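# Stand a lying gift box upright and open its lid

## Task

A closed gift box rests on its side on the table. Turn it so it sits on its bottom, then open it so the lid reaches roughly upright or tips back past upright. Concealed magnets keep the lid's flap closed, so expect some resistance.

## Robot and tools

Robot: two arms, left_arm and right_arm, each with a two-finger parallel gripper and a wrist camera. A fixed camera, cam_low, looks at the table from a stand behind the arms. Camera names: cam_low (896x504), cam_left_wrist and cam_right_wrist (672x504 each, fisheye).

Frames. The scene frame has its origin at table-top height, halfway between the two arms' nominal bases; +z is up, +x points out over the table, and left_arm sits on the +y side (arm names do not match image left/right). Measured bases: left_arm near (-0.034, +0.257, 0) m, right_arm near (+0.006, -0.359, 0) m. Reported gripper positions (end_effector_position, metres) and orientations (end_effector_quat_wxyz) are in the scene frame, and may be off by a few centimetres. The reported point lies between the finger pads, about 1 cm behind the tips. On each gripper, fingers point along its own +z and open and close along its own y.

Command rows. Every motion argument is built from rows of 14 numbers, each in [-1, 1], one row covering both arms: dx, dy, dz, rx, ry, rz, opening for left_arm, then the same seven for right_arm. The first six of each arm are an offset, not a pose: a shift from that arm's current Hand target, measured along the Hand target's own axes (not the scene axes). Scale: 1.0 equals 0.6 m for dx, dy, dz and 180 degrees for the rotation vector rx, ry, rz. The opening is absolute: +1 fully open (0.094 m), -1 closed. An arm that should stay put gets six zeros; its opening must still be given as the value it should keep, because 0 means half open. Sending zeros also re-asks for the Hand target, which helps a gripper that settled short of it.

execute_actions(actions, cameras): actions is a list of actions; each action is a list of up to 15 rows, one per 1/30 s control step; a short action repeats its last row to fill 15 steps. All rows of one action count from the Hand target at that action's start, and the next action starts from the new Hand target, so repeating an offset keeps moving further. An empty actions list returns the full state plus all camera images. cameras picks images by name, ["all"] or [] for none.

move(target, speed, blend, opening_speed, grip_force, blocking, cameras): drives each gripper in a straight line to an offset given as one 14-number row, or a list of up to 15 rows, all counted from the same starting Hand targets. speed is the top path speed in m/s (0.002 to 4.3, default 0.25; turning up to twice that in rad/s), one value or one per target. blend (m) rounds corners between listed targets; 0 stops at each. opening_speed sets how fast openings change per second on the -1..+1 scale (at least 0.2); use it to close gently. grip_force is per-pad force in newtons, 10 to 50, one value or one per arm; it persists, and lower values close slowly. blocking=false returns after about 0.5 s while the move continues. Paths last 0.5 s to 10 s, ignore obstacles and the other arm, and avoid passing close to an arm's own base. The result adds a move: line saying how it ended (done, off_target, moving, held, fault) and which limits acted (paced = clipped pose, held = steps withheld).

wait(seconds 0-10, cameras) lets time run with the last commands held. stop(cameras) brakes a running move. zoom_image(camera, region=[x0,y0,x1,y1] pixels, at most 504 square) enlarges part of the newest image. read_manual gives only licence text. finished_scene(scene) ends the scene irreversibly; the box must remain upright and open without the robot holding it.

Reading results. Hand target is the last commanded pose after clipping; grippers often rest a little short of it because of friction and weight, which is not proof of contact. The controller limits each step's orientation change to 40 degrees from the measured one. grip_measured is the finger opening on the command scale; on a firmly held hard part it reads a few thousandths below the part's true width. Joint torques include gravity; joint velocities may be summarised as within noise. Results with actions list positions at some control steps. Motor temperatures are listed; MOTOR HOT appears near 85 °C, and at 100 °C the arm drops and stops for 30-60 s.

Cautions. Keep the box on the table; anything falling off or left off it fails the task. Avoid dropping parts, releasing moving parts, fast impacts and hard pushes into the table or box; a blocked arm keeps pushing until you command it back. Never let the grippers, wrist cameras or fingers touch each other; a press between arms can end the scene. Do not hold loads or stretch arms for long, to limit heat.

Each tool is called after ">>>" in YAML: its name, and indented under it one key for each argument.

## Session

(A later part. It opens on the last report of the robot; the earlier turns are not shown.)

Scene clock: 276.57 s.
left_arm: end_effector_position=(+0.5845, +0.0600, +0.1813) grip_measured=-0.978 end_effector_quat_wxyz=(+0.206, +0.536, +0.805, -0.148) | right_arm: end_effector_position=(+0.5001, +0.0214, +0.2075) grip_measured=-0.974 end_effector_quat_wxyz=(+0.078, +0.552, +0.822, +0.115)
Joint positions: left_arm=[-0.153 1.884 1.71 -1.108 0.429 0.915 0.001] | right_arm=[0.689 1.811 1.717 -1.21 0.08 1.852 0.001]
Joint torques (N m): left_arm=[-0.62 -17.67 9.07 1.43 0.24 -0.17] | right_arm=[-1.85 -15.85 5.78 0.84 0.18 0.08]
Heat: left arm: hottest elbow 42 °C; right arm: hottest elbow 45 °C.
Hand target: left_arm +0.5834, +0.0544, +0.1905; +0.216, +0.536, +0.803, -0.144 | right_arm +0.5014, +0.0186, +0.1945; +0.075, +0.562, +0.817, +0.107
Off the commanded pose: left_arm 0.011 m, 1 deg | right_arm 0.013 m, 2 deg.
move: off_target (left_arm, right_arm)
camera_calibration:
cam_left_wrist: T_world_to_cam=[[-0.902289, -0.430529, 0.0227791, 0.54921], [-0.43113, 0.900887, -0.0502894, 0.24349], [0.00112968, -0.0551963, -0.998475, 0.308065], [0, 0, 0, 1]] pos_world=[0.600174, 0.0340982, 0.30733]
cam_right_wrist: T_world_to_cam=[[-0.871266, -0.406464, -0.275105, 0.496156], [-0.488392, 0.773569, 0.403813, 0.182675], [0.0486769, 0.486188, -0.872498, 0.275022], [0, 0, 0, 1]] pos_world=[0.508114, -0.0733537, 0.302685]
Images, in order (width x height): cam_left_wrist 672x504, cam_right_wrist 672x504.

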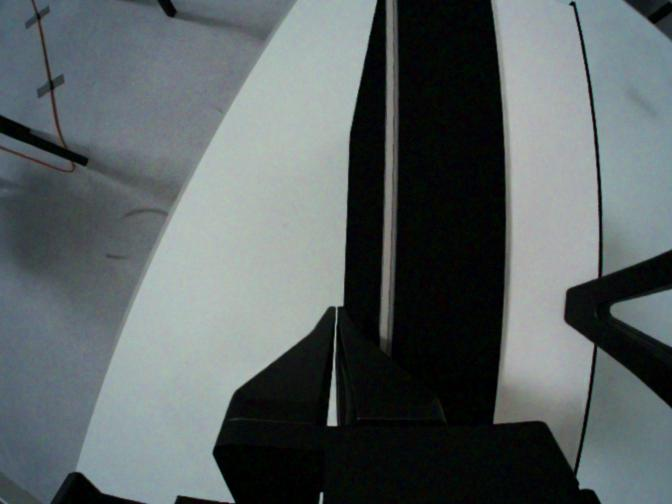

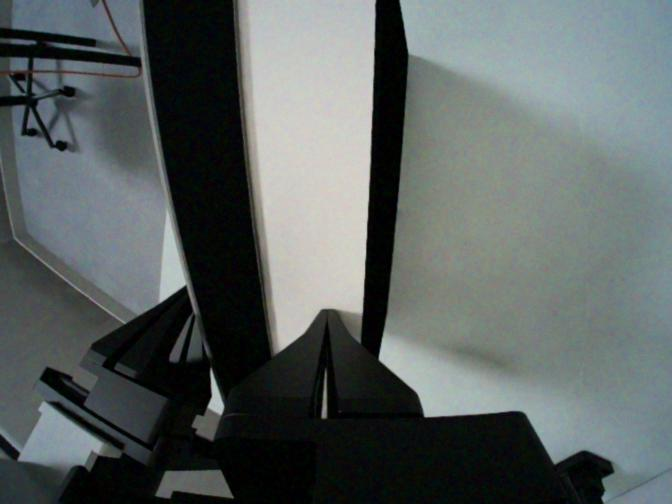

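>>> move:
  target: [-0.0167,-0.085,-0.0288,0,0,0,-0.98, -0.0023,-0.0703,0.0018,0,0,0,-0.98]
  speed: 0.03
  cameras: ["all"]

Scene clock: 282.97 s.
left_arm: end_effector_position=(+0.5410, +0.0435, +0.2044) grip_measured=-0.978 end_effector_quat_wxyz=(+0.210, +0.535, +0.806, -0.144) | right_arm: end_effector_position=(+0.4644, +0.0029, +0.2057) grip_measured=-0.974 end_effector_quat_wxyz=(+0.078, +0.554, +0.819, +0.123)
Joint positions: left_arm=[-0.198 1.76 1.592 -1.083 0.41 0.864 0.001] | right_arm=[0.702 1.698 1.556 -1.147 0.08 1.871 0.001]
Joint torques (N m): left_arm=[-1.32 -14.97 9.2 1.29 0.37 -0.23] | right_arm=[-1.44 -12.75 5.38 0.92 0.39 0.08]
Heat: left arm: hottest elbow 42 °C; right arm: hottest elbow 44 °C.
Hand target: left_arm +0.5362, +0.0347, +0.2105; +0.216, +0.536, +0.803, -0.144 | right_arm +0.4642, +0.0027, +0.1825; +0.075, +0.562, +0.817, +0.107
Off the commanded pose: left_arm 0.012 m, 1 deg | right_arm 0.023 m, 2 deg.
move: off_target (left_arm, right_arm)
camera_calibration:
cam_left_wrist: T_world_to_cam=[[-0.900272, -0.435142, 0.0127156, 0.503516], [-0.435166, 0.898757, -0.053541, 0.243704], [0.0118697, -0.0537349, -0.998485, 0.324484], [0, 0, 0, 1]] pos_world=[0.555502, 0.0175061, 0.330638]
cam_right_wrist: T_world_to_cam=[[-0.870598, -0.398091, -0.289107, 0.459654], [-0.488411, 0.770097, 0.410372, 0.178963], [0.0592747, 0.498472, -0.864877, 0.277631], [0, 0, 0, 1]] pos_world=[0.471125, -0.0932255, 0.299564]

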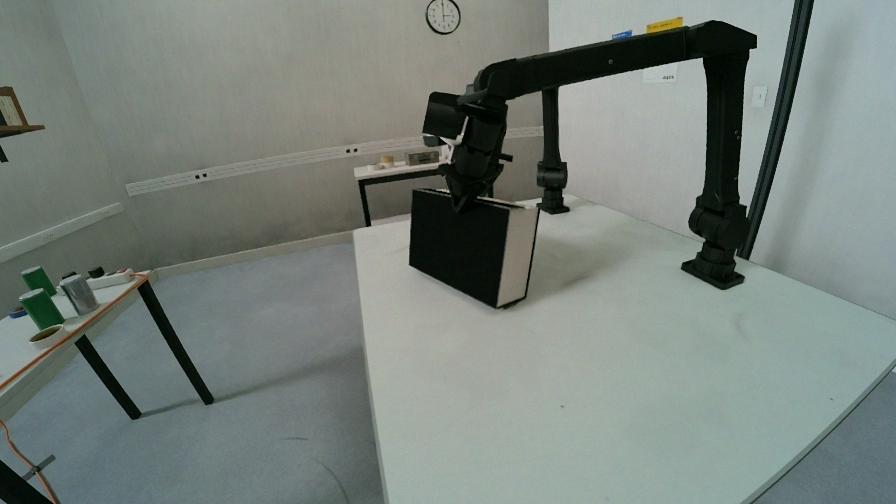

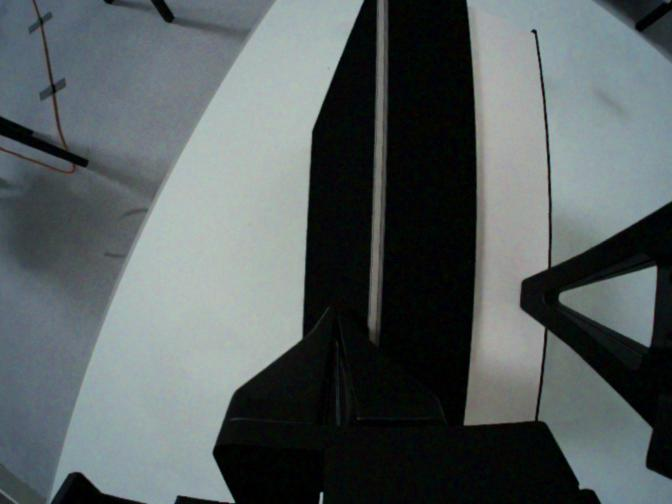

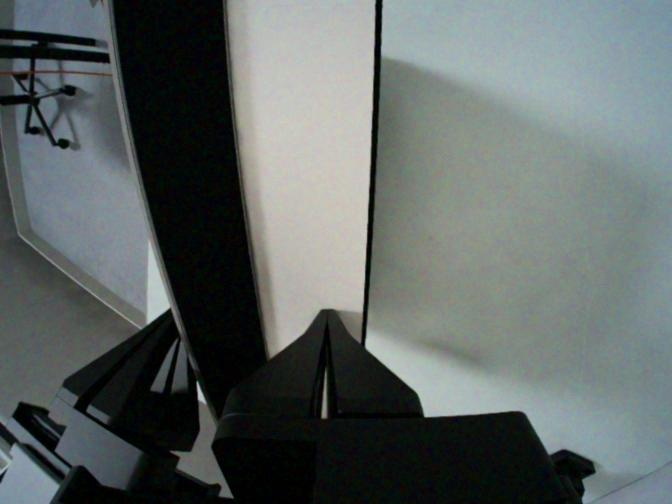

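>>> move:
  target: [-0.01,-0.0683,-0.0173,0,0,0,-0.98, -0.002,-0.0623,0.0006,0,0,0,-0.98]
  speed: 0.03
  cameras: ["all"]

Scene clock: 288.13 s.
left_arm: end_effector_position=(+0.5026, +0.0265, +0.2163) grip_measured=-0.978 end_effector_quat_wxyz=(+0.209, +0.534, +0.807, -0.144) | right_arm: end_effector_position=(+0.4295, -0.0118, +0.1973) grip_measured=-0.974 end_effector_quat_wxyz=(+0.077, +0.554, +0.820, +0.123)
Joint positions: left_arm=[-0.247 1.668 1.502 -1.069 0.394 0.812 0.001] | right_arm=[0.724 1.609 1.422 -1.105 0.085 1.891 0.001]
Joint torques (N m): left_arm=[-1.03 -13.92 9.01 1.11 0.38 -0.18] | right_arm=[-1.44 -10.64 5.33 1.16 0.41 0.08]
Heat: left arm: hottest elbow 42 °C; right arm: hottest elbow 44 °C.
Hand target: left_arm +0.4984, +0.0191, +0.2225; +0.216, +0.536, +0.803, -0.144 | right_arm +0.4310, -0.0113, +0.1726; +0.075, +0.562, +0.817, +0.107
Off the commanded pose: left_arm 0.011 m, 1 deg | right_arm 0.025 m, 2 deg.
move: off_target (left_arm, right_arm)
camera_calibration:
cam_left_wrist: T_world_to_cam=[[-0.89986, -0.435905, 0.0154662, 0.460512], [-0.436099, 0.898447, -0.0510988, 0.242899], [0.00837865, -0.0527266, -0.998574, 0.337626], [0, 0, 0, 1]] pos_world=[0.517495, 0.000309044, 0.342434]
cam_right_wrist: T_world_to_cam=[[-0.870693, -0.399054, -0.287488, 0.420647], [-0.488493, 0.769614, 0.411179, 0.176697], [0.0571724, 0.498447, -0.865033, 0.280667], [0, 0, 0, 1]] pos_world=[0.436523, -0.108025, 0.291064]

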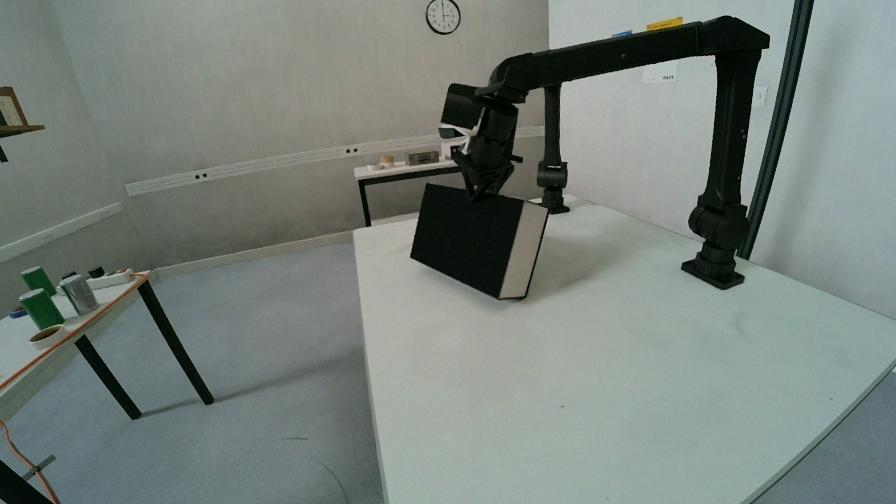

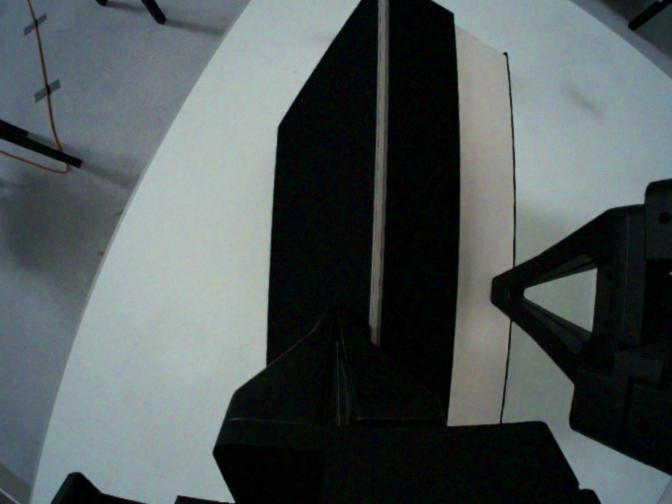

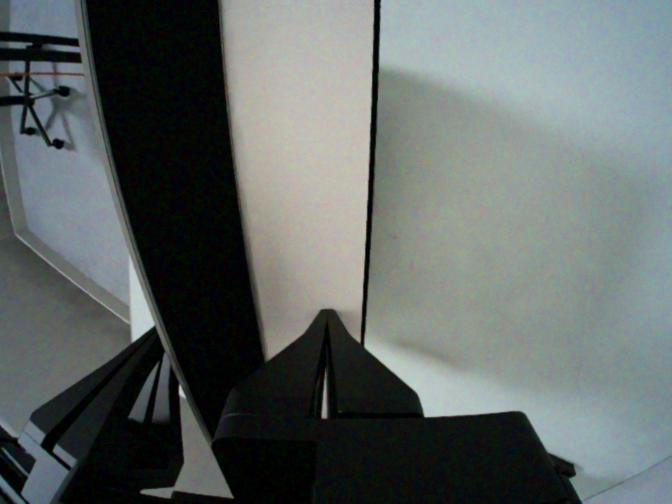

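>>> move:
  target:
    - [0,0,0,0,0,0,-0.98, -0.0007,0.014,-0.104,0,0,0,-0.98]
    - [0,0,0,0,0,0,-0.98, -0.0054,-0.118,-0.1394,0,0,0,-0.98]
    - [0,0,0,0,0,0,-0.98, -0.0038,-0.0981,-0.0522,-0.25,0,0,-0.98]
  speed: [0.08,0.2,0.2]
  blend: [0.01,0.02,0]
  cameras: ["all"]

Scene clock: 300.00 s.
left_arm: end_effector_position=(+0.4992, +0.0226, +0.2141) grip_measured=-0.978 end_effector_quat_wxyz=(+0.206, +0.536, +0.805, -0.146) | right_arm: end_effector_position=(+0.3716, -0.0420, +0.1850) grip_measured=-0.974 end_effector_quat_wxyz=(+0.281, +0.500, +0.711, +0.406)
Joint positions: left_arm=[-0.255 1.668 1.497 -1.069 0.394 0.811 0.001] | right_arm=[0.877 1.227 0.694 -0.067 0.436 1.86 0.001]
Joint torques (N m): left_arm=[-0.15 -14.04 9.52 1.42 0.37 -0.16] | right_arm=[-0.85 -6.83 6.63 1.72 0.32 -0.33]
Heat: left arm: hottest elbow 41 °C; right arm: hottest elbow 43 °C.
Hand target: left_arm +0.4984, +0.0190, +0.2226; +0.216, +0.536, +0.803, -0.144 | right_arm +0.3713, -0.0366, +0.1878; +0.284, +0.490, +0.714, +0.412
Off the commanded pose: left_arm 0.009 m, 1 deg | right_arm 0.006 m, 1 deg.
move: done
camera_calibration:
cam_left_wrist: T_world_to_cam=[[-0.90268, -0.429854, 0.0198461, 0.456249], [-0.430304, 0.901422, -0.0477152, 0.241027], [0.00262088, -0.0516114, -0.998664, 0.338133], [0, 0, 0, 1]] pos_world=[0.514676, -0.00369521, 0.340127]
cam_right_wrist: T_world_to_cam=[[-0.465692, -0.213329, -0.858849, 0.317666], [-0.678158, 0.709534, 0.191475, 0.285278], [0.568536, 0.671604, -0.475095, 0.0334968], [0, 0, 0, 1]] pos_world=[0.322354, -0.157144, 0.234117]

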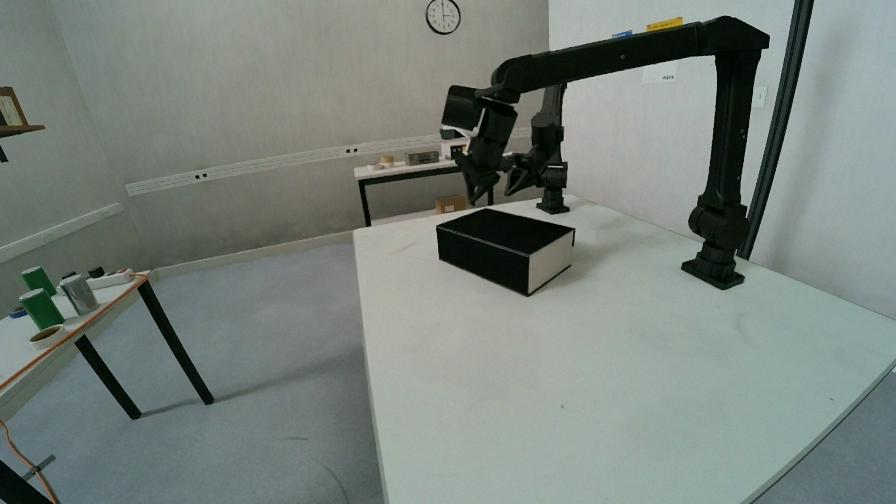

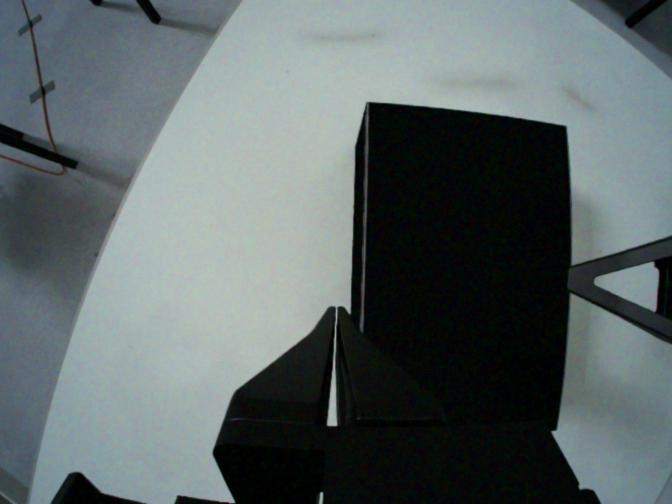

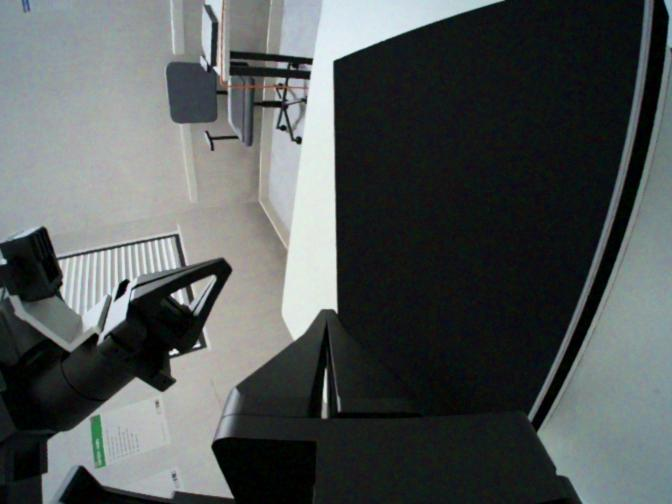

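>>> move:
  target:
    - [0.244,-0.27,-0.1943,0,-0.194,0,-0.36, -0.0225,-0.0845,-0.1865,0,0,-0.5,1]
    - [0.244,-0.27,-0.1943,0,-0.194,0,-0.36, -0.022,-0.3012,-0.0615,0,0,-0.5,1]
  speed: [0.2,0.2]
  blend: [0.02,0]
  cameras: ["all"]

Scene clock: 321.57 s.
left_arm: end_effector_position=(+0.2793, +0.1258, +0.2493) grip_measured=-0.362 end_effector_quat_wxyz=(+0.444, +0.468, +0.702, -0.300) | right_arm: end_effector_position=(+0.2624, -0.0954, +0.0491) grip_measured=+0.998 end_effector_quat_wxyz=(+0.488, -0.150, +0.855, +0.090)
Joint positions: left_arm=[0.103 0.902 0.676 -0.743 1.03 0.889 0.03] | right_arm=[1.08 1.316 0.267 0.389 0.599 0.422 0.094]
Joint torques (N m): left_arm=[0.91 -1.96 9.52 0.96 0.69 0.08] | right_arm=[-1.08 -4.07 3.81 1.74 0.37 -0.25]
Heat: left arm: hottest elbow 40 °C; right arm: hottest elbow 42 °C.
Hand target: left_arm +0.2777, +0.1279, +0.2501; +0.447, +0.468, +0.702, -0.298 | right_arm +0.2618, -0.0929, +0.0496; +0.492, -0.158, +0.851, +0.090
Off the commanded pose: left_arm 0.003 m, 0 deg | right_arm 0.003 m, 1 deg.
move: done
camera_calibration:
cam_left_wrist: T_world_to_cam=[[-0.907947, -0.417045, 0.0413045, 0.295872], [-0.350384, 0.701336, -0.620772, 0.200836], [0.229922, -0.578101, -0.782902, 0.328173], [0, 0, 0, 1]] pos_world=[0.263552, 0.172256, 0.36938]
cam_right_wrist: T_world_to_cam=[[0.368008, -0.92927, 0.032046, -0.192074], [-0.765701, -0.322424, -0.556548, 0.236286], [0.527516, 0.180276, -0.830197, 0.0482926], [0, 0, 0, 1]] pos_world=[0.226134, -0.11101, 0.177752]

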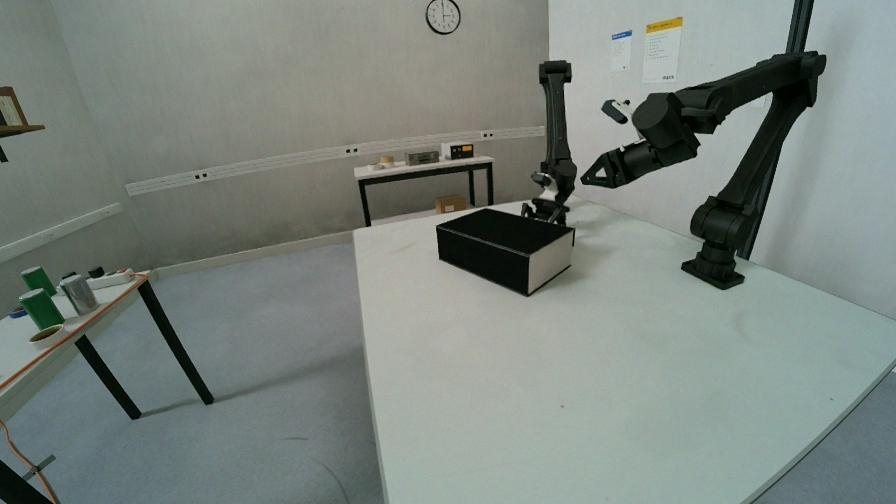

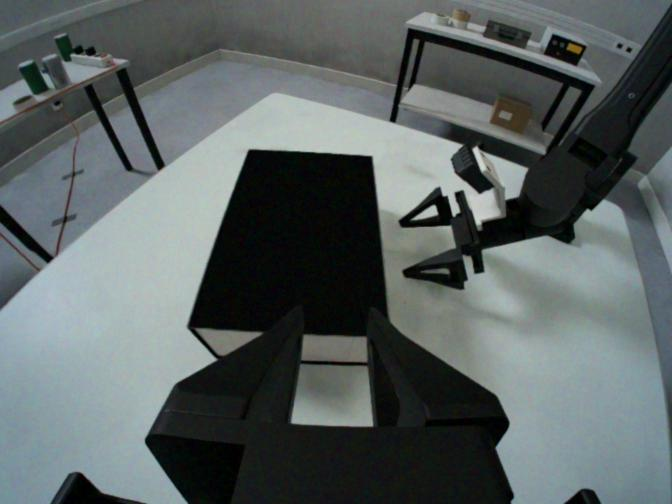

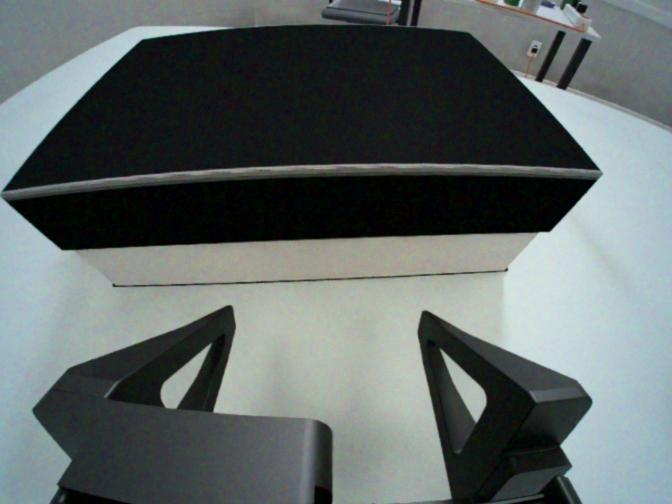

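>>> move:
  target:
    - [0,0,0,0,0,0,-0.36, -0.0913,0,0.1588,0,0,0,1]
    - [0,0,0,0,0,0,-0.36, -0.02,0,0.02,0,0,0,1]
  speed: [0.06,0.15]
  cameras: ["cam_left_wrist","cam_right_wrist"]

Scene clock: 331.60 s.
left_arm: end_effector_position=(+0.2793, +0.1258, +0.2493) grip_measured=-0.362 end_effector_quat_wxyz=(+0.444, +0.468, +0.702, -0.300) | right_arm: end_effector_position=(+0.2791, -0.0892, +0.0513) grip_measured=+0.998 end_effector_quat_wxyz=(+0.492, -0.163, +0.851, +0.084)
Joint positions: left_arm=[0.103 0.902 0.676 -0.743 1.03 0.889 0.03] | right_arm=[1.034 1.352 0.298 0.418 0.564 0.356 0.094]
Joint torques (N m): left_arm=[0.67 -2.84 9.57 0.83 0.71 0.05] | right_arm=[-0.85 -6.07 3.9 0.96 0.36 0.11]
Heat: left arm: hottest elbow 40 °C; right arm: hottest elbow 41 °C.
Hand target: left_arm +0.2777, +0.1279, +0.2501; +0.447, +0.468, +0.702, -0.298 | right_arm +0.2771, -0.0870, +0.0540; +0.492, -0.158, +0.851, +0.090
Off the commanded pose: left_arm 0.003 m, 0 deg | right_arm 0.004 m, 1 deg.
move: done
camera_calibration:
cam_left_wrist: T_world_to_cam=[[-0.907947, -0.417045, 0.0413045, 0.295872], [-0.350384, 0.701336, -0.620772, 0.200836], [0.229922, -0.578101, -0.782902, 0.328173], [0, 0, 0, 1]] pos_world=[0.263552, 0.172256, 0.36938]
cam_right_wrist: T_world_to_cam=[[0.381821, -0.922431, 0.0577353, -0.19716], [-0.752795, -0.346629, -0.559596, 0.2468], [0.536201, 0.170203, -0.826752, 0.0366416], [0, 0, 0, 1]] pos_world=[0.241422, -0.102555, 0.179785]
Images, in order (width x height): cam_left_wrist 672x504, cam_right_wrist 672x504.

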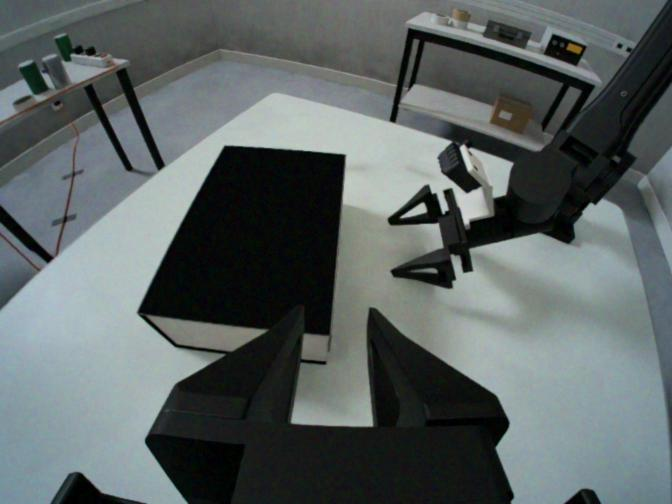

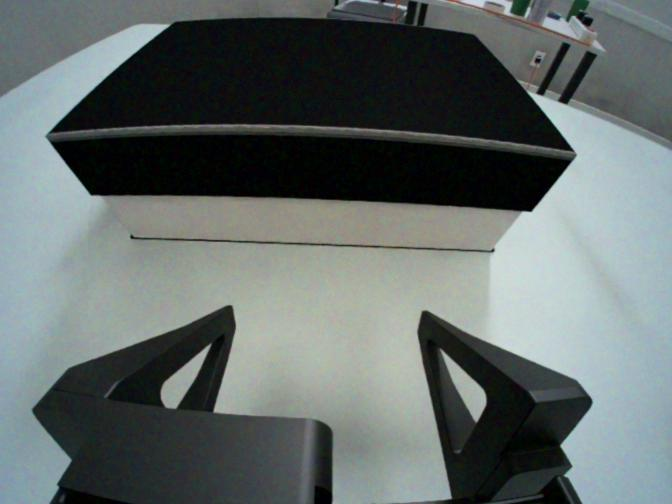

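>>> move:
  target: [0.2658,0.0188,0.1677,0.0076,0,0.0035,-0.36, 0,0,0,0,0,0,1]
  speed: 0.2
  cameras: ["cam_left_wrist"]

Scene clock: 343.90 s.
left_arm: end_effector_position=(+0.2991, +0.1128, +0.0663) grip_measured=-0.362 end_effector_quat_wxyz=(+0.444, +0.478, +0.695, -0.302) | right_arm: end_effector_position=(+0.2791, -0.0892, +0.0513) grip_measured=+0.998 end_effector_quat_wxyz=(+0.492, -0.162, +0.851, +0.084)
Joint positions: left_arm=[0.056 1.382 0.407 0.05 1.014 0.851 0.03] | right_arm=[1.034 1.352 0.298 0.418 0.564 0.357 0.094]
Joint torques (N m): left_arm=[-1.03 -2.14 5.37 2.17 0.44 -0.19] | right_arm=[-0.85 -6.18 3.92 0.95 0.37 0.11]
Heat: left arm: hottest elbow 40 °C; right arm: hottest elbow 41 °C.
Hand target: left_arm +0.2973, +0.1104, +0.0631; +0.443, +0.478, +0.695, -0.304 | right_arm +0.2771, -0.0870, +0.0540; +0.492, -0.158, +0.851, +0.091
Off the commanded pose: left_arm 0.005 m, 0 deg | right_arm 0.004 m, 1 deg.
move: done
camera_calibration:
cam_left_wrist: T_world_to_cam=[[-0.917372, -0.396872, 0.0303383, 0.317251], [-0.327723, 0.709877, -0.623435, 0.0957177], [0.225888, -0.581865, -0.781286, 0.174383], [0, 0, 0, 1]] pos_world=[0.283015, 0.159427, 0.186292]
Images, in order (width x height): cam_left_wrist 672x504.

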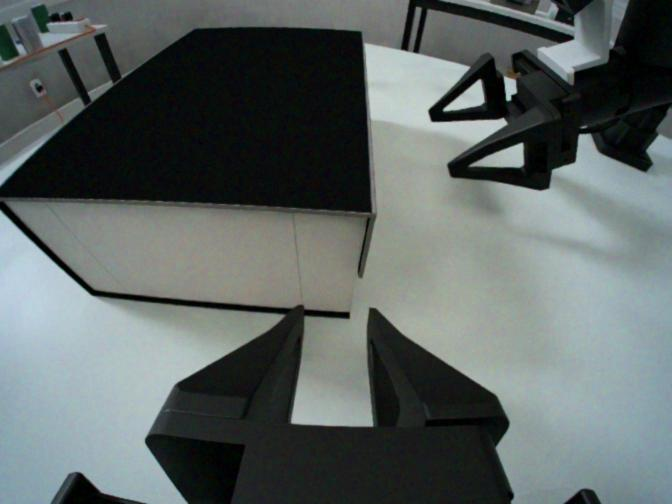

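>>> move:
  target: [-0.0183,-0.0199,0.0393,0,0,0,-0.36, 0,0,0,0,0,0,1]
  speed: 0.1
  cameras: ["cam_left_wrist"]

Scene clock: 350.93 s.
left_arm: end_effector_position=(+0.2962, +0.0838, +0.0652) grip_measured=-0.362 end_effector_quat_wxyz=(+0.443, +0.478, +0.695, -0.303) | right_arm: end_effector_position=(+0.2791, -0.0892, +0.0513) grip_measured=+0.998 end_effector_quat_wxyz=(+0.492, -0.162, +0.851, +0.084)
Joint positions: left_arm=[-0.05 1.387 0.382 0.194 0.946 0.709 0.03] | right_arm=[1.034 1.352 0.298 0.418 0.564 0.357 0.094]
Joint torques (N m): left_arm=[-0.67 -4.42 5.63 2.11 0.29 -0.15] | right_arm=[-0.91 -6.18 3.92 0.95 0.37 0.11]
Heat: left arm: hottest elbow 39 °C; right arm: hottest elbow 40 °C.
Hand target: left_arm +0.2955, +0.0818, +0.0631; +0.443, +0.478, +0.695, -0.304 | right_arm +0.2771, -0.0870, +0.0540; +0.492, -0.158, +0.851, +0.091
Off the commanded pose: left_arm 0.003 m, 0 deg | right_arm 0.004 m, 1 deg.
move: done
camera_calibration:
cam_left_wrist: T_world_to_cam=[[-0.917958, -0.395311, 0.0329115, 0.302916], [-0.328473, 0.710986, -0.621775, 0.114686], [0.222395, -0.581574, -0.782504, 0.158397], [0, 0, 0, 1]] pos_world=[0.280509, 0.130326, 0.185286]
Images, in order (width x height): cam_left_wrist 672x504.

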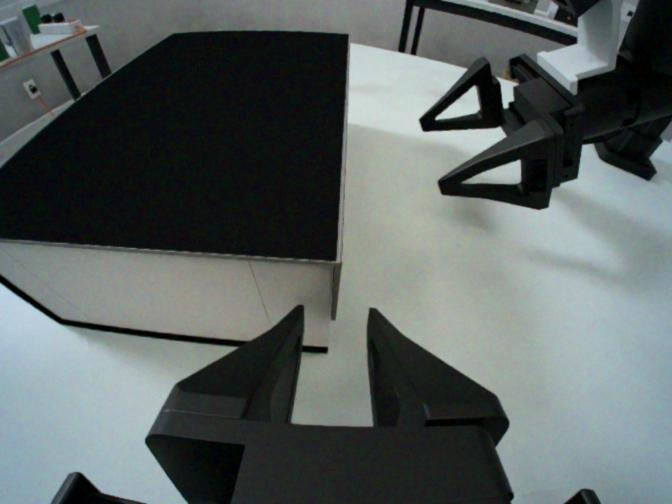

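>>> move:
  target: [-0.0035,0,0.0233,0,0,0,-0.36, 0,0,0,0,0,0,1]
  speed: 0.04
  cameras: ["cam_left_wrist"]

Scene clock: 355.03 s.
left_arm: end_effector_position=(+0.2985, +0.0727, +0.0586) grip_measured=-0.362 end_effector_quat_wxyz=(+0.440, +0.476, +0.699, -0.304) | right_arm: end_effector_position=(+0.2791, -0.0892, +0.0513) grip_measured=+0.998 end_effector_quat_wxyz=(+0.492, -0.162, +0.851, +0.084)
Joint positions: left_arm=[-0.09 1.424 0.382 0.262 0.915 0.658 0.03] | right_arm=[1.034 1.352 0.298 0.418 0.564 0.357 0.094]
Joint torques (N m): left_arm=[-1.32 -4.42 6.12 2.63 0.36 -0.18] | right_arm=[-0.91 -6.18 3.9 0.94 0.37 0.11]
Heat: left arm: hottest elbow 39 °C; right arm: hottest elbow 40 °C.
Hand target: left_arm +0.3003, +0.0691, +0.0590; +0.443, +0.478, +0.695, -0.304 | right_arm +0.2771, -0.0870, +0.0540; +0.492, -0.158, +0.851, +0.091
Off the commanded pose: left_arm 0.004 m, 1 deg | right_arm 0.004 m, 1 deg.
move: done
camera_calibration:
cam_left_wrist: T_world_to_cam=[[-0.916143, -0.398699, 0.0414719, 0.300141], [-0.337228, 0.710668, -0.617436, 0.12159], [0.216699, -0.579646, -0.785527, 0.147981], [0, 0, 0, 1]] pos_world=[0.283908, 0.119032, 0.17887]
Images, in order (width x height): cam_left_wrist 672x504.

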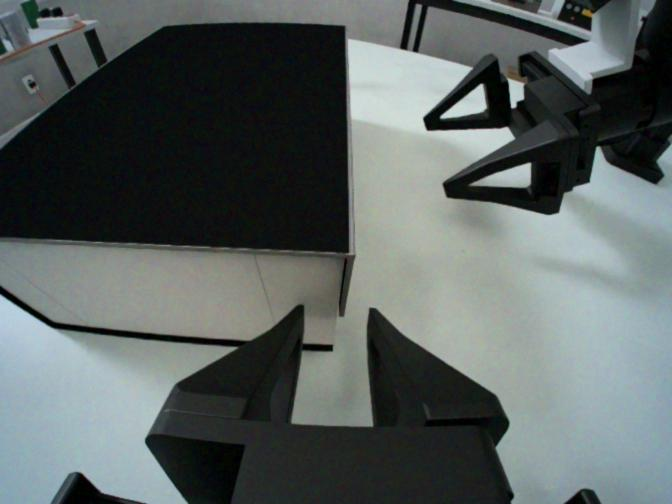

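>>> move:
  target: [0,0,0,0,0,0,-1, 0,0,0,0,0,0,1]
  opening_speed: 0.3
  cameras: ["cam_left_wrist"]

>>> zoom_image:
  camera: "cam_left_wrist"
  region: [240, 200, 440, 400]

Scene clock: 362.90 s.
left_arm: end_effector_position=(+0.2984, +0.0718, +0.0587) grip_measured=-0.989 end_effector_quat_wxyz=(+0.440, +0.477, +0.698, -0.304) | right_arm: end_effector_position=(+0.2791, -0.0892, +0.0513) grip_measured=+0.998 end_effector_quat_wxyz=(+0.492, -0.162, +0.851, +0.084)
Joint positions: left_arm=[-0.093 1.424 0.382 0.264 0.914 0.657 0.001] | right_arm=[1.034 1.352 0.298 0.418 0.564 0.357 0.094]
Joint torques (N m): left_arm=[0.15 -3.84 5.96 2.51 0.46 -0.14] | right_arm=[-0.85 -6.18 3.92 0.95 0.37 0.11]
Heat: left arm: hottest elbow 39 °C; right arm: hottest elbow 40 °C.
Hand target: left_arm +0.3003, +0.0692, +0.0590; +0.443, +0.477, +0.695, -0.304 | right_arm +0.2771, -0.0870, +0.0540; +0.492, -0.158, +0.851, +0.091
Off the commanded pose: left_arm 0.003 m, 0 deg | right_arm 0.004 m, 1 deg.
move: done
camera_calibration:
cam_left_wrist: T_world_to_cam=[[-0.916774, -0.397396, 0.0400261, 0.299876], [-0.335328, 0.711374, -0.617658, 0.121643], [0.216982, -0.579675, -0.785427, 0.147487], [0, 0, 0, 1]] pos_world=[0.283706, 0.11813, 0.178971]
Images, in order (width x height): cam_left_wrist 672x504.

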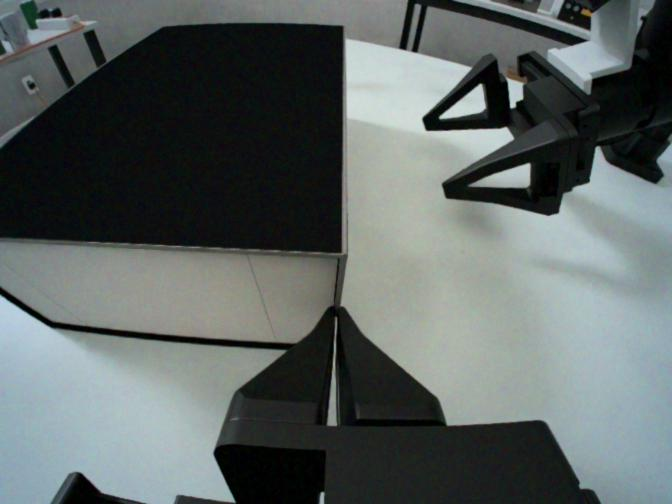

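Scaled by 2.520 from the camera's 672x504 image, which has a finer 960x720 frame.

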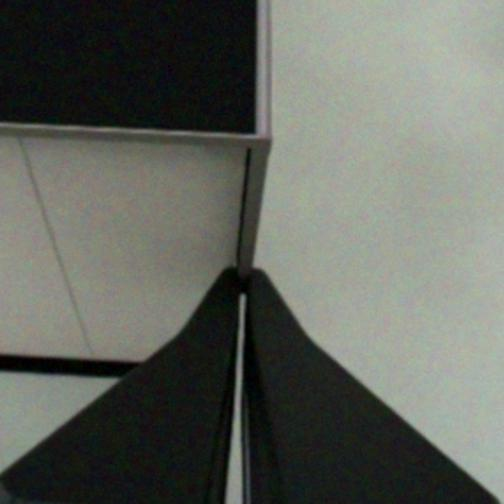

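>>> move:
  target: [-0.0037,-0.0222,-0.0017,0.047,0,-0.1007,-1, 0,0,0,0,0,0,1]
  speed: 0.05
  cameras: ["cam_left_wrist"]

>>> zoom_image:
  camera: "cam_left_wrist"
  region: [240, 150, 490, 400]

Scene clock: 372.70 s.
left_arm: end_effector_position=(+0.2746, +0.0635, +0.0590) grip_measured=-0.989 end_effector_quat_wxyz=(+0.354, +0.400, +0.733, -0.420) | right_arm: end_effector_position=(+0.2791, -0.0892, +0.0513) grip_measured=+0.998 end_effector_quat_wxyz=(+0.492, -0.162, +0.851, +0.084)
Joint positions: left_arm=[-0.087 1.438 0.407 0.104 1.053 0.487 0.001] | right_arm=[1.034 1.352 0.298 0.418 0.564 0.357 0.094]
Joint torques (N m): left_arm=[0.03 -3.19 8.4 0.55 0.42 -0.18] | right_arm=[-0.85 -6.18 3.92 0.94 0.37 0.11]
Heat: left arm: hottest elbow 38 °C; right arm: hottest elbow 39 °C.
Hand target: left_arm +0.2878, +0.0645, +0.0614; +0.353, +0.393, +0.738, -0.420 | right_arm +0.2771, -0.0870, +0.0540; +0.492, -0.158, +0.851, +0.091
Off the commanded pose: left_arm 0.014 m, 1 deg | right_arm 0.004 m, 1 deg.
move: off_target (left_arm)
camera_calibration:
cam_left_wrist: T_world_to_cam=[[-0.858988, -0.358082, 0.365947, 0.237144], [-0.511115, 0.641637, -0.571895, 0.169867], [-0.0300197, -0.678292, -0.734179, 0.219046], [0, 0, 0, 1]] pos_world=[0.297101, 0.124501, 0.171183]
Images, in order (width x height): cam_left_wrist 672x504.

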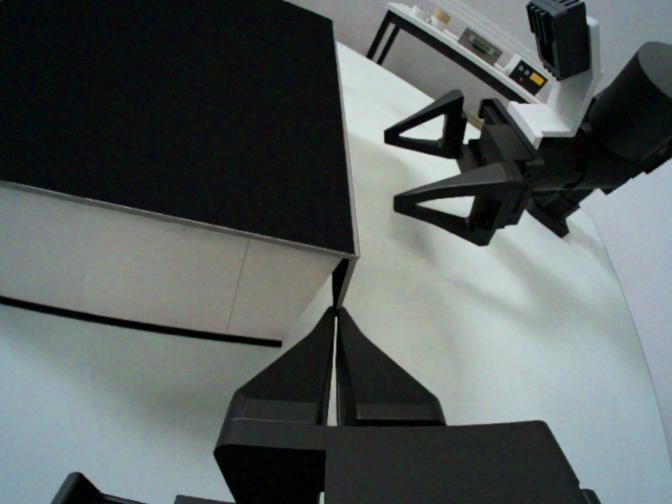

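Scaled by 2.016 from the camera's 672x504 image, which has a finer 960x720 frame.

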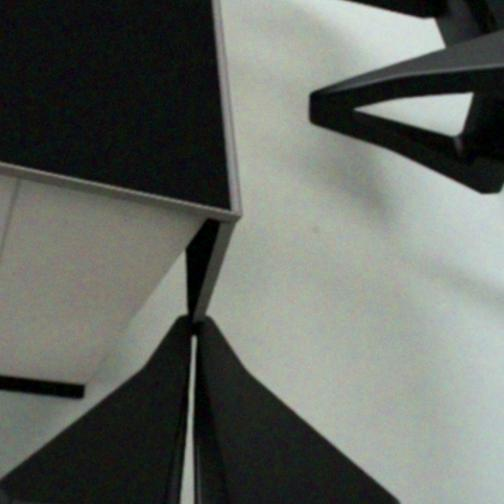

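>>> move:
  target: [-0.142,-0.0665,-0.0732,0,0,-0.0778,-1, 0,0,0,0,0,0,1]
  speed: 0.08
  cameras: ["cam_left_wrist","cam_low"]

Scene clock: 383.40 s.
left_arm: end_effector_position=(+0.2628, +0.0662, +0.1415) grip_measured=-0.989 end_effector_quat_wxyz=(+0.278, +0.295, +0.787, -0.466) | right_arm: end_effector_position=(+0.2791, -0.0892, +0.0513) grip_measured=+0.998 end_effector_quat_wxyz=(+0.492, -0.162, +0.851, +0.084)
Joint positions: left_arm=[-0.083 1.135 0.496 -0.346 1.054 0.243 0.001] | right_arm=[1.034 1.352 0.298 0.418 0.564 0.357 0.094]
Joint torques (N m): left_arm=[0.03 -3.9 12.4 0.88 0.56 -0.07] | right_arm=[-0.91 -6.18 3.92 0.95 0.37 0.11]
Heat: left arm: hottest elbow 38 °C; right arm: hottest elbow 39 °C.
Hand target: left_arm +0.2822, +0.0662, +0.1651; +0.299, +0.300, +0.780, -0.460 | right_arm +0.2771, -0.0870, +0.0540; +0.492, -0.158, +0.851, +0.091
Off the commanded pose: left_arm 0.030 m, 3 deg | right_arm 0.004 m, 1 deg.
move: off_target (left_arm)
camera_calibration:
cam_left_wrist: T_world_to_cam=[[-0.685559, -0.420336, 0.594412, 0.123902], [-0.711251, 0.560924, -0.423659, 0.246137], [-0.155341, -0.713219, -0.683511, 0.309229], [0, 0, 0, 1]] pos_world=[0.308043, 0.134565, 0.241991]
Images, in order (width x height): cam_low 896x504, cam_left_wrist 672x504.

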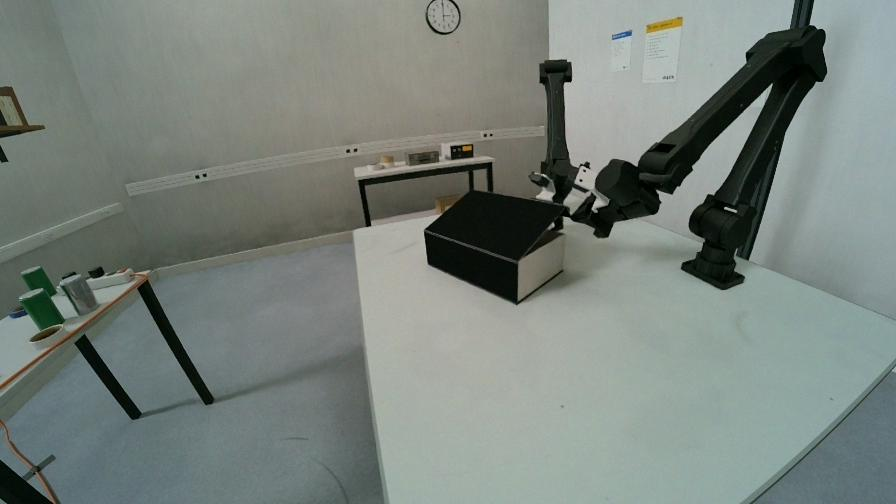

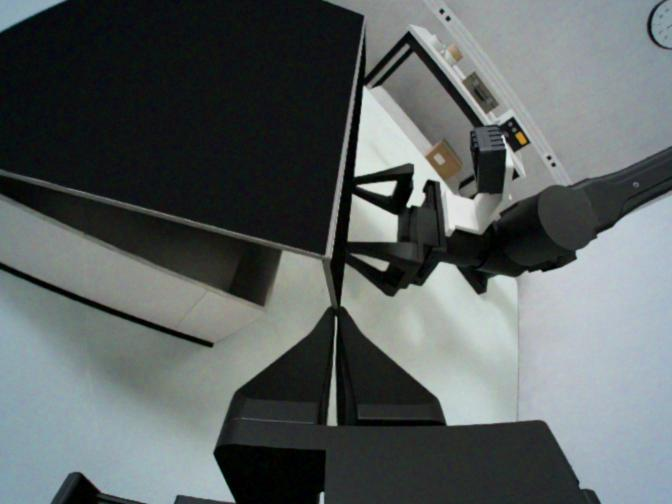

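>>> move:
  target:
    - [-0.1213,-0.019,-0.0572,0,0,-0.0778,-1, 0,0,0,0,0,0,1]
    - [-0.2403,0.0063,-0.1082,0,0,-0.1556,-1, 0,0,0,0,0,0,1]
  speed: 0.08
  blend: [0.02,0]
  cameras: ["cam_left_wrist","cam_low"]

Scene clock: 391.30 s.
left_arm: end_effector_position=(+0.3484, +0.0969, +0.2702) grip_measured=-0.989 end_effector_quat_wxyz=(+0.161, +0.095, +0.834, -0.519) | right_arm: end_effector_position=(+0.2791, -0.0892, +0.0513) grip_measured=+0.998 end_effector_quat_wxyz=(+0.492, -0.162, +0.851, +0.084)
Joint positions: left_arm=[0.033 1.22 0.955 -0.897 1.108 -0.037 0.001] | right_arm=[1.034 1.352 0.298 0.418 0.564 0.357 0.094]
Joint torques (N m): left_arm=[0.5 -5.36 14.71 0.62 0.85 -0.08] | right_arm=[-0.85 -6.18 3.92 0.94 0.37 0.11]
Heat: left arm: hottest elbow 39 °C; right arm: hottest elbow 39 °C.
Hand target: left_arm +0.3650, +0.0981, +0.2961; +0.179, +0.103, +0.830, -0.519 | right_arm +0.2771, -0.0870, +0.0540; +0.492, -0.158, +0.851, +0.091
Off the commanded pose: left_arm 0.031 m, 2 deg | right_arm 0.004 m, 1 deg.
move: off_target (left_arm)
camera_calibration:
cam_left_wrist: T_world_to_cam=[[-0.276517, -0.460901, 0.843272, -0.0868113], [-0.92432, 0.367699, -0.102124, 0.350452], [-0.263001, -0.807693, -0.527695, 0.436951], [0, 0, 0, 1]] pos_world=[0.414844, 0.18405, 0.339572]
Images, in order (width x height): cam_low 896x504, cam_left_wrist 672x504.

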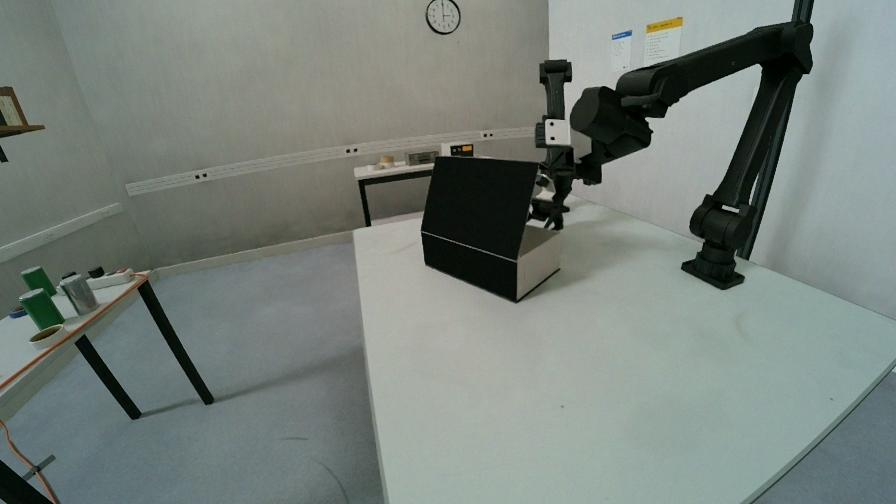

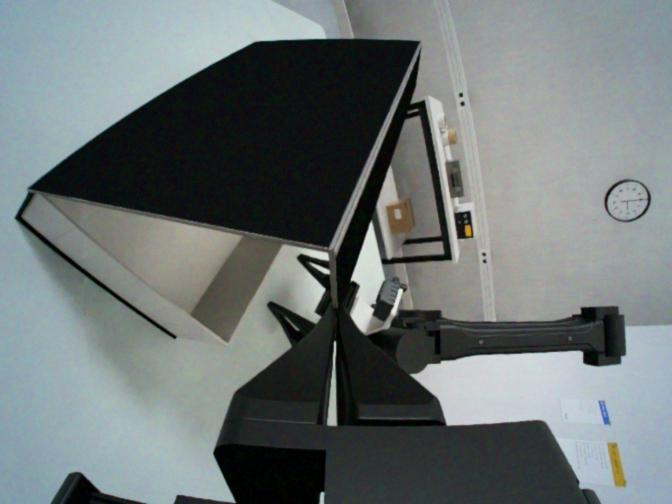

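>>> move:
  target:
    - [-0.1297,0.009,-0.0423,0,0,-0.0778,-1, 0,0,0,0,0,0,1]
    - [-0.2293,0.0607,-0.061,0,0,-0.1444,-1, 0,0,0,0,0,0,1]
  speed: 0.08
  blend: [0.02,0]
  cameras: ["cam_left_wrist","cam_low"]

Scene clock: 399.67 s.
left_arm: end_effector_position=(+0.4820, +0.1451, +0.3090) grip_measured=-0.989 end_effector_quat_wxyz=(+0.035, -0.098, +0.833, -0.543) | right_arm: end_effector_position=(+0.2791, -0.0892, +0.0513) grip_measured=+0.998 end_effector_quat_wxyz=(+0.492, -0.162, +0.851, +0.084)
Joint positions: left_arm=[0.135 1.591 1.446 -1.229 1.142 -0.268 0.001] | right_arm=[1.034 1.352 0.298 0.418 0.564 0.357 0.094]
Joint torques (N m): left_arm=[0.91 -10.52 14.84 0.24 0.96 -0.04] | right_arm=[-0.91 -6.18 3.92 0.95 0.37 0.11]
Heat: left arm: hottest elbow 41 °C; right arm: hottest elbow 39 °C.
Hand target: left_arm +0.4968, +0.1490, +0.3360; +0.057, -0.086, +0.831, -0.546 | right_arm +0.2771, -0.0870, +0.0540; +0.492, -0.158, +0.851, +0.091
Off the commanded pose: left_arm 0.031 m, 3 deg | right_arm 0.004 m, 1 deg.
move: off_target (left_arm)
camera_calibration:
cam_left_wrist: T_world_to_cam=[[0.175351, -0.39911, 0.89998, -0.304677], [-0.941709, 0.198602, 0.271554, 0.377605], [-0.287118, -0.895136, -0.34102, 0.4981], [0, 0, 0, 1]] pos_world=[0.552032, 0.249275, 0.341525]
Images, in order (width x height): cam_low 896x504, cam_left_wrist 672x504.

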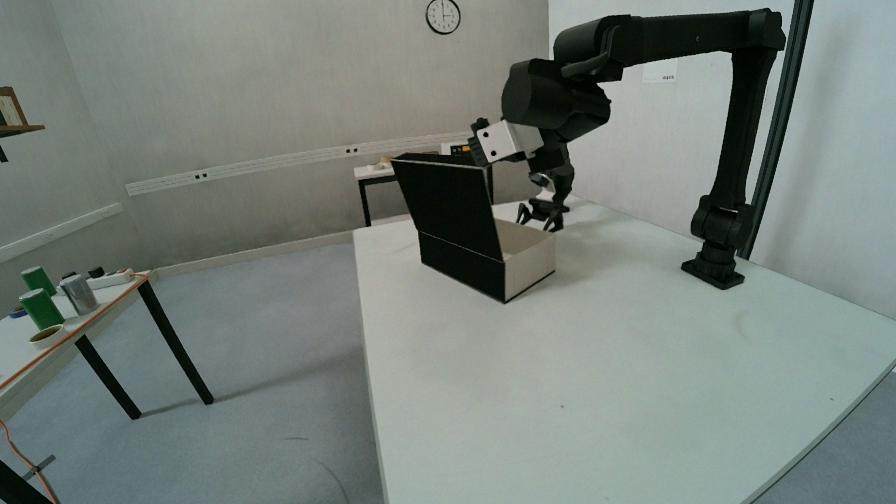

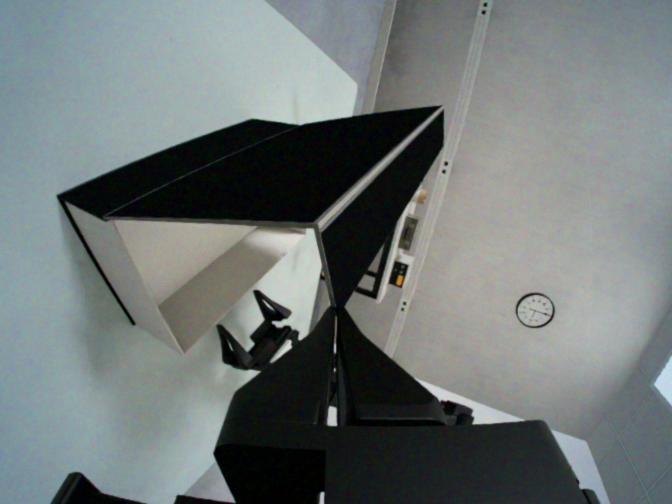

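>>> move:
  target: [0.0262,-0.0145,-0.0033,0,0,0.02,-1, 0,0,0,0,0,0,1]
  speed: 0.05
  cameras: ["cam_left_wrist","cam_low"]

>>> zoom_image:
  camera: "cam_low"
  region: [370, 120, 590, 320]

Scene clock: 405.63 s.
left_arm: end_effector_position=(+0.4798, +0.1449, +0.3151) grip_measured=-0.989 end_effector_quat_wxyz=(+0.047, -0.084, +0.834, -0.543) | right_arm: end_effector_position=(+0.2791, -0.0892, +0.0513) grip_measured=+0.998 end_effector_quat_wxyz=(+0.492, -0.162, +0.851, +0.084)
Joint positions: left_arm=[0.135 1.579 1.446 -1.229 1.142 -0.243 0.001] | right_arm=[1.034 1.352 0.298 0.418 0.564 0.357 0.094]
Joint torques (N m): left_arm=[0.09 -13.51 12.82 0.21 0.85 0.18] | right_arm=[-0.85 -6.18 3.92 0.95 0.37 0.11]
Heat: left arm: hottest elbow 41 °C; right arm: hottest elbow 38 °C.
Hand target: left_arm +0.4818, +0.1441, +0.3447; +0.074, -0.060, +0.834, -0.544 | right_arm +0.2771, -0.0870, +0.0540; +0.492, -0.158, +0.851, +0.091
Off the commanded pose: left_arm 0.030 m, 4 deg | right_arm 0.004 m, 1 deg.
move: off_target (left_arm)
camera_calibration:
cam_left_wrist: T_world_to_cam=[[0.139956, -0.405515, 0.903311, -0.292933], [-0.948564, 0.206725, 0.239771, 0.386038], [-0.283968, -0.890406, -0.355724, 0.501758], [0, 0, 0, 1]] pos_world=[0.549663, 0.248176, 0.350537]
Images, in order (width x height): cam_low 896x504, cam_left_wrist 672x504.

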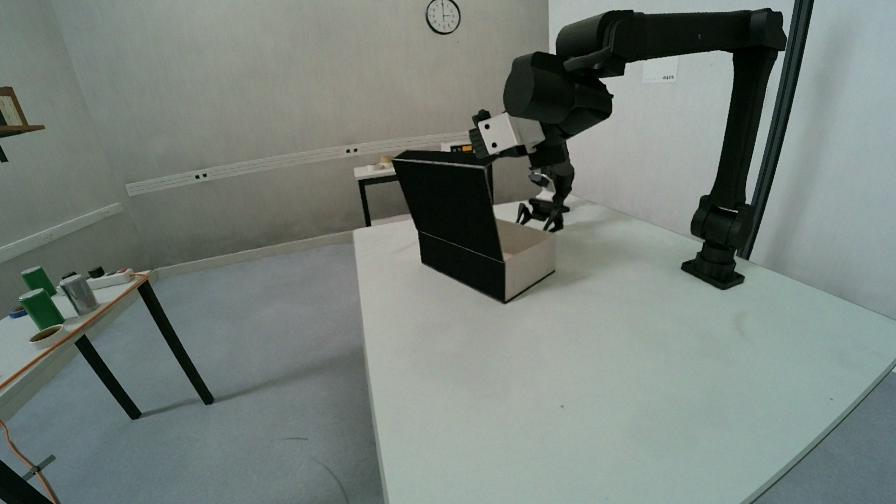

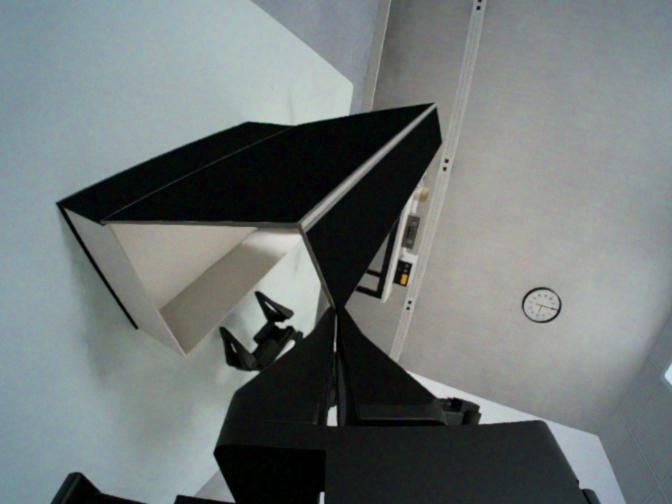

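Scaled by 2.291 from the camera's 896x504 image, which has a finer 1280x720 frame.

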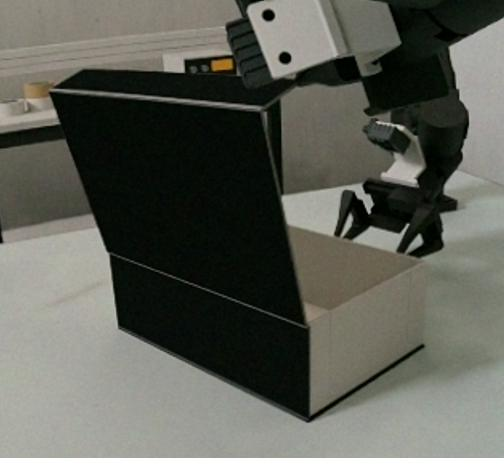

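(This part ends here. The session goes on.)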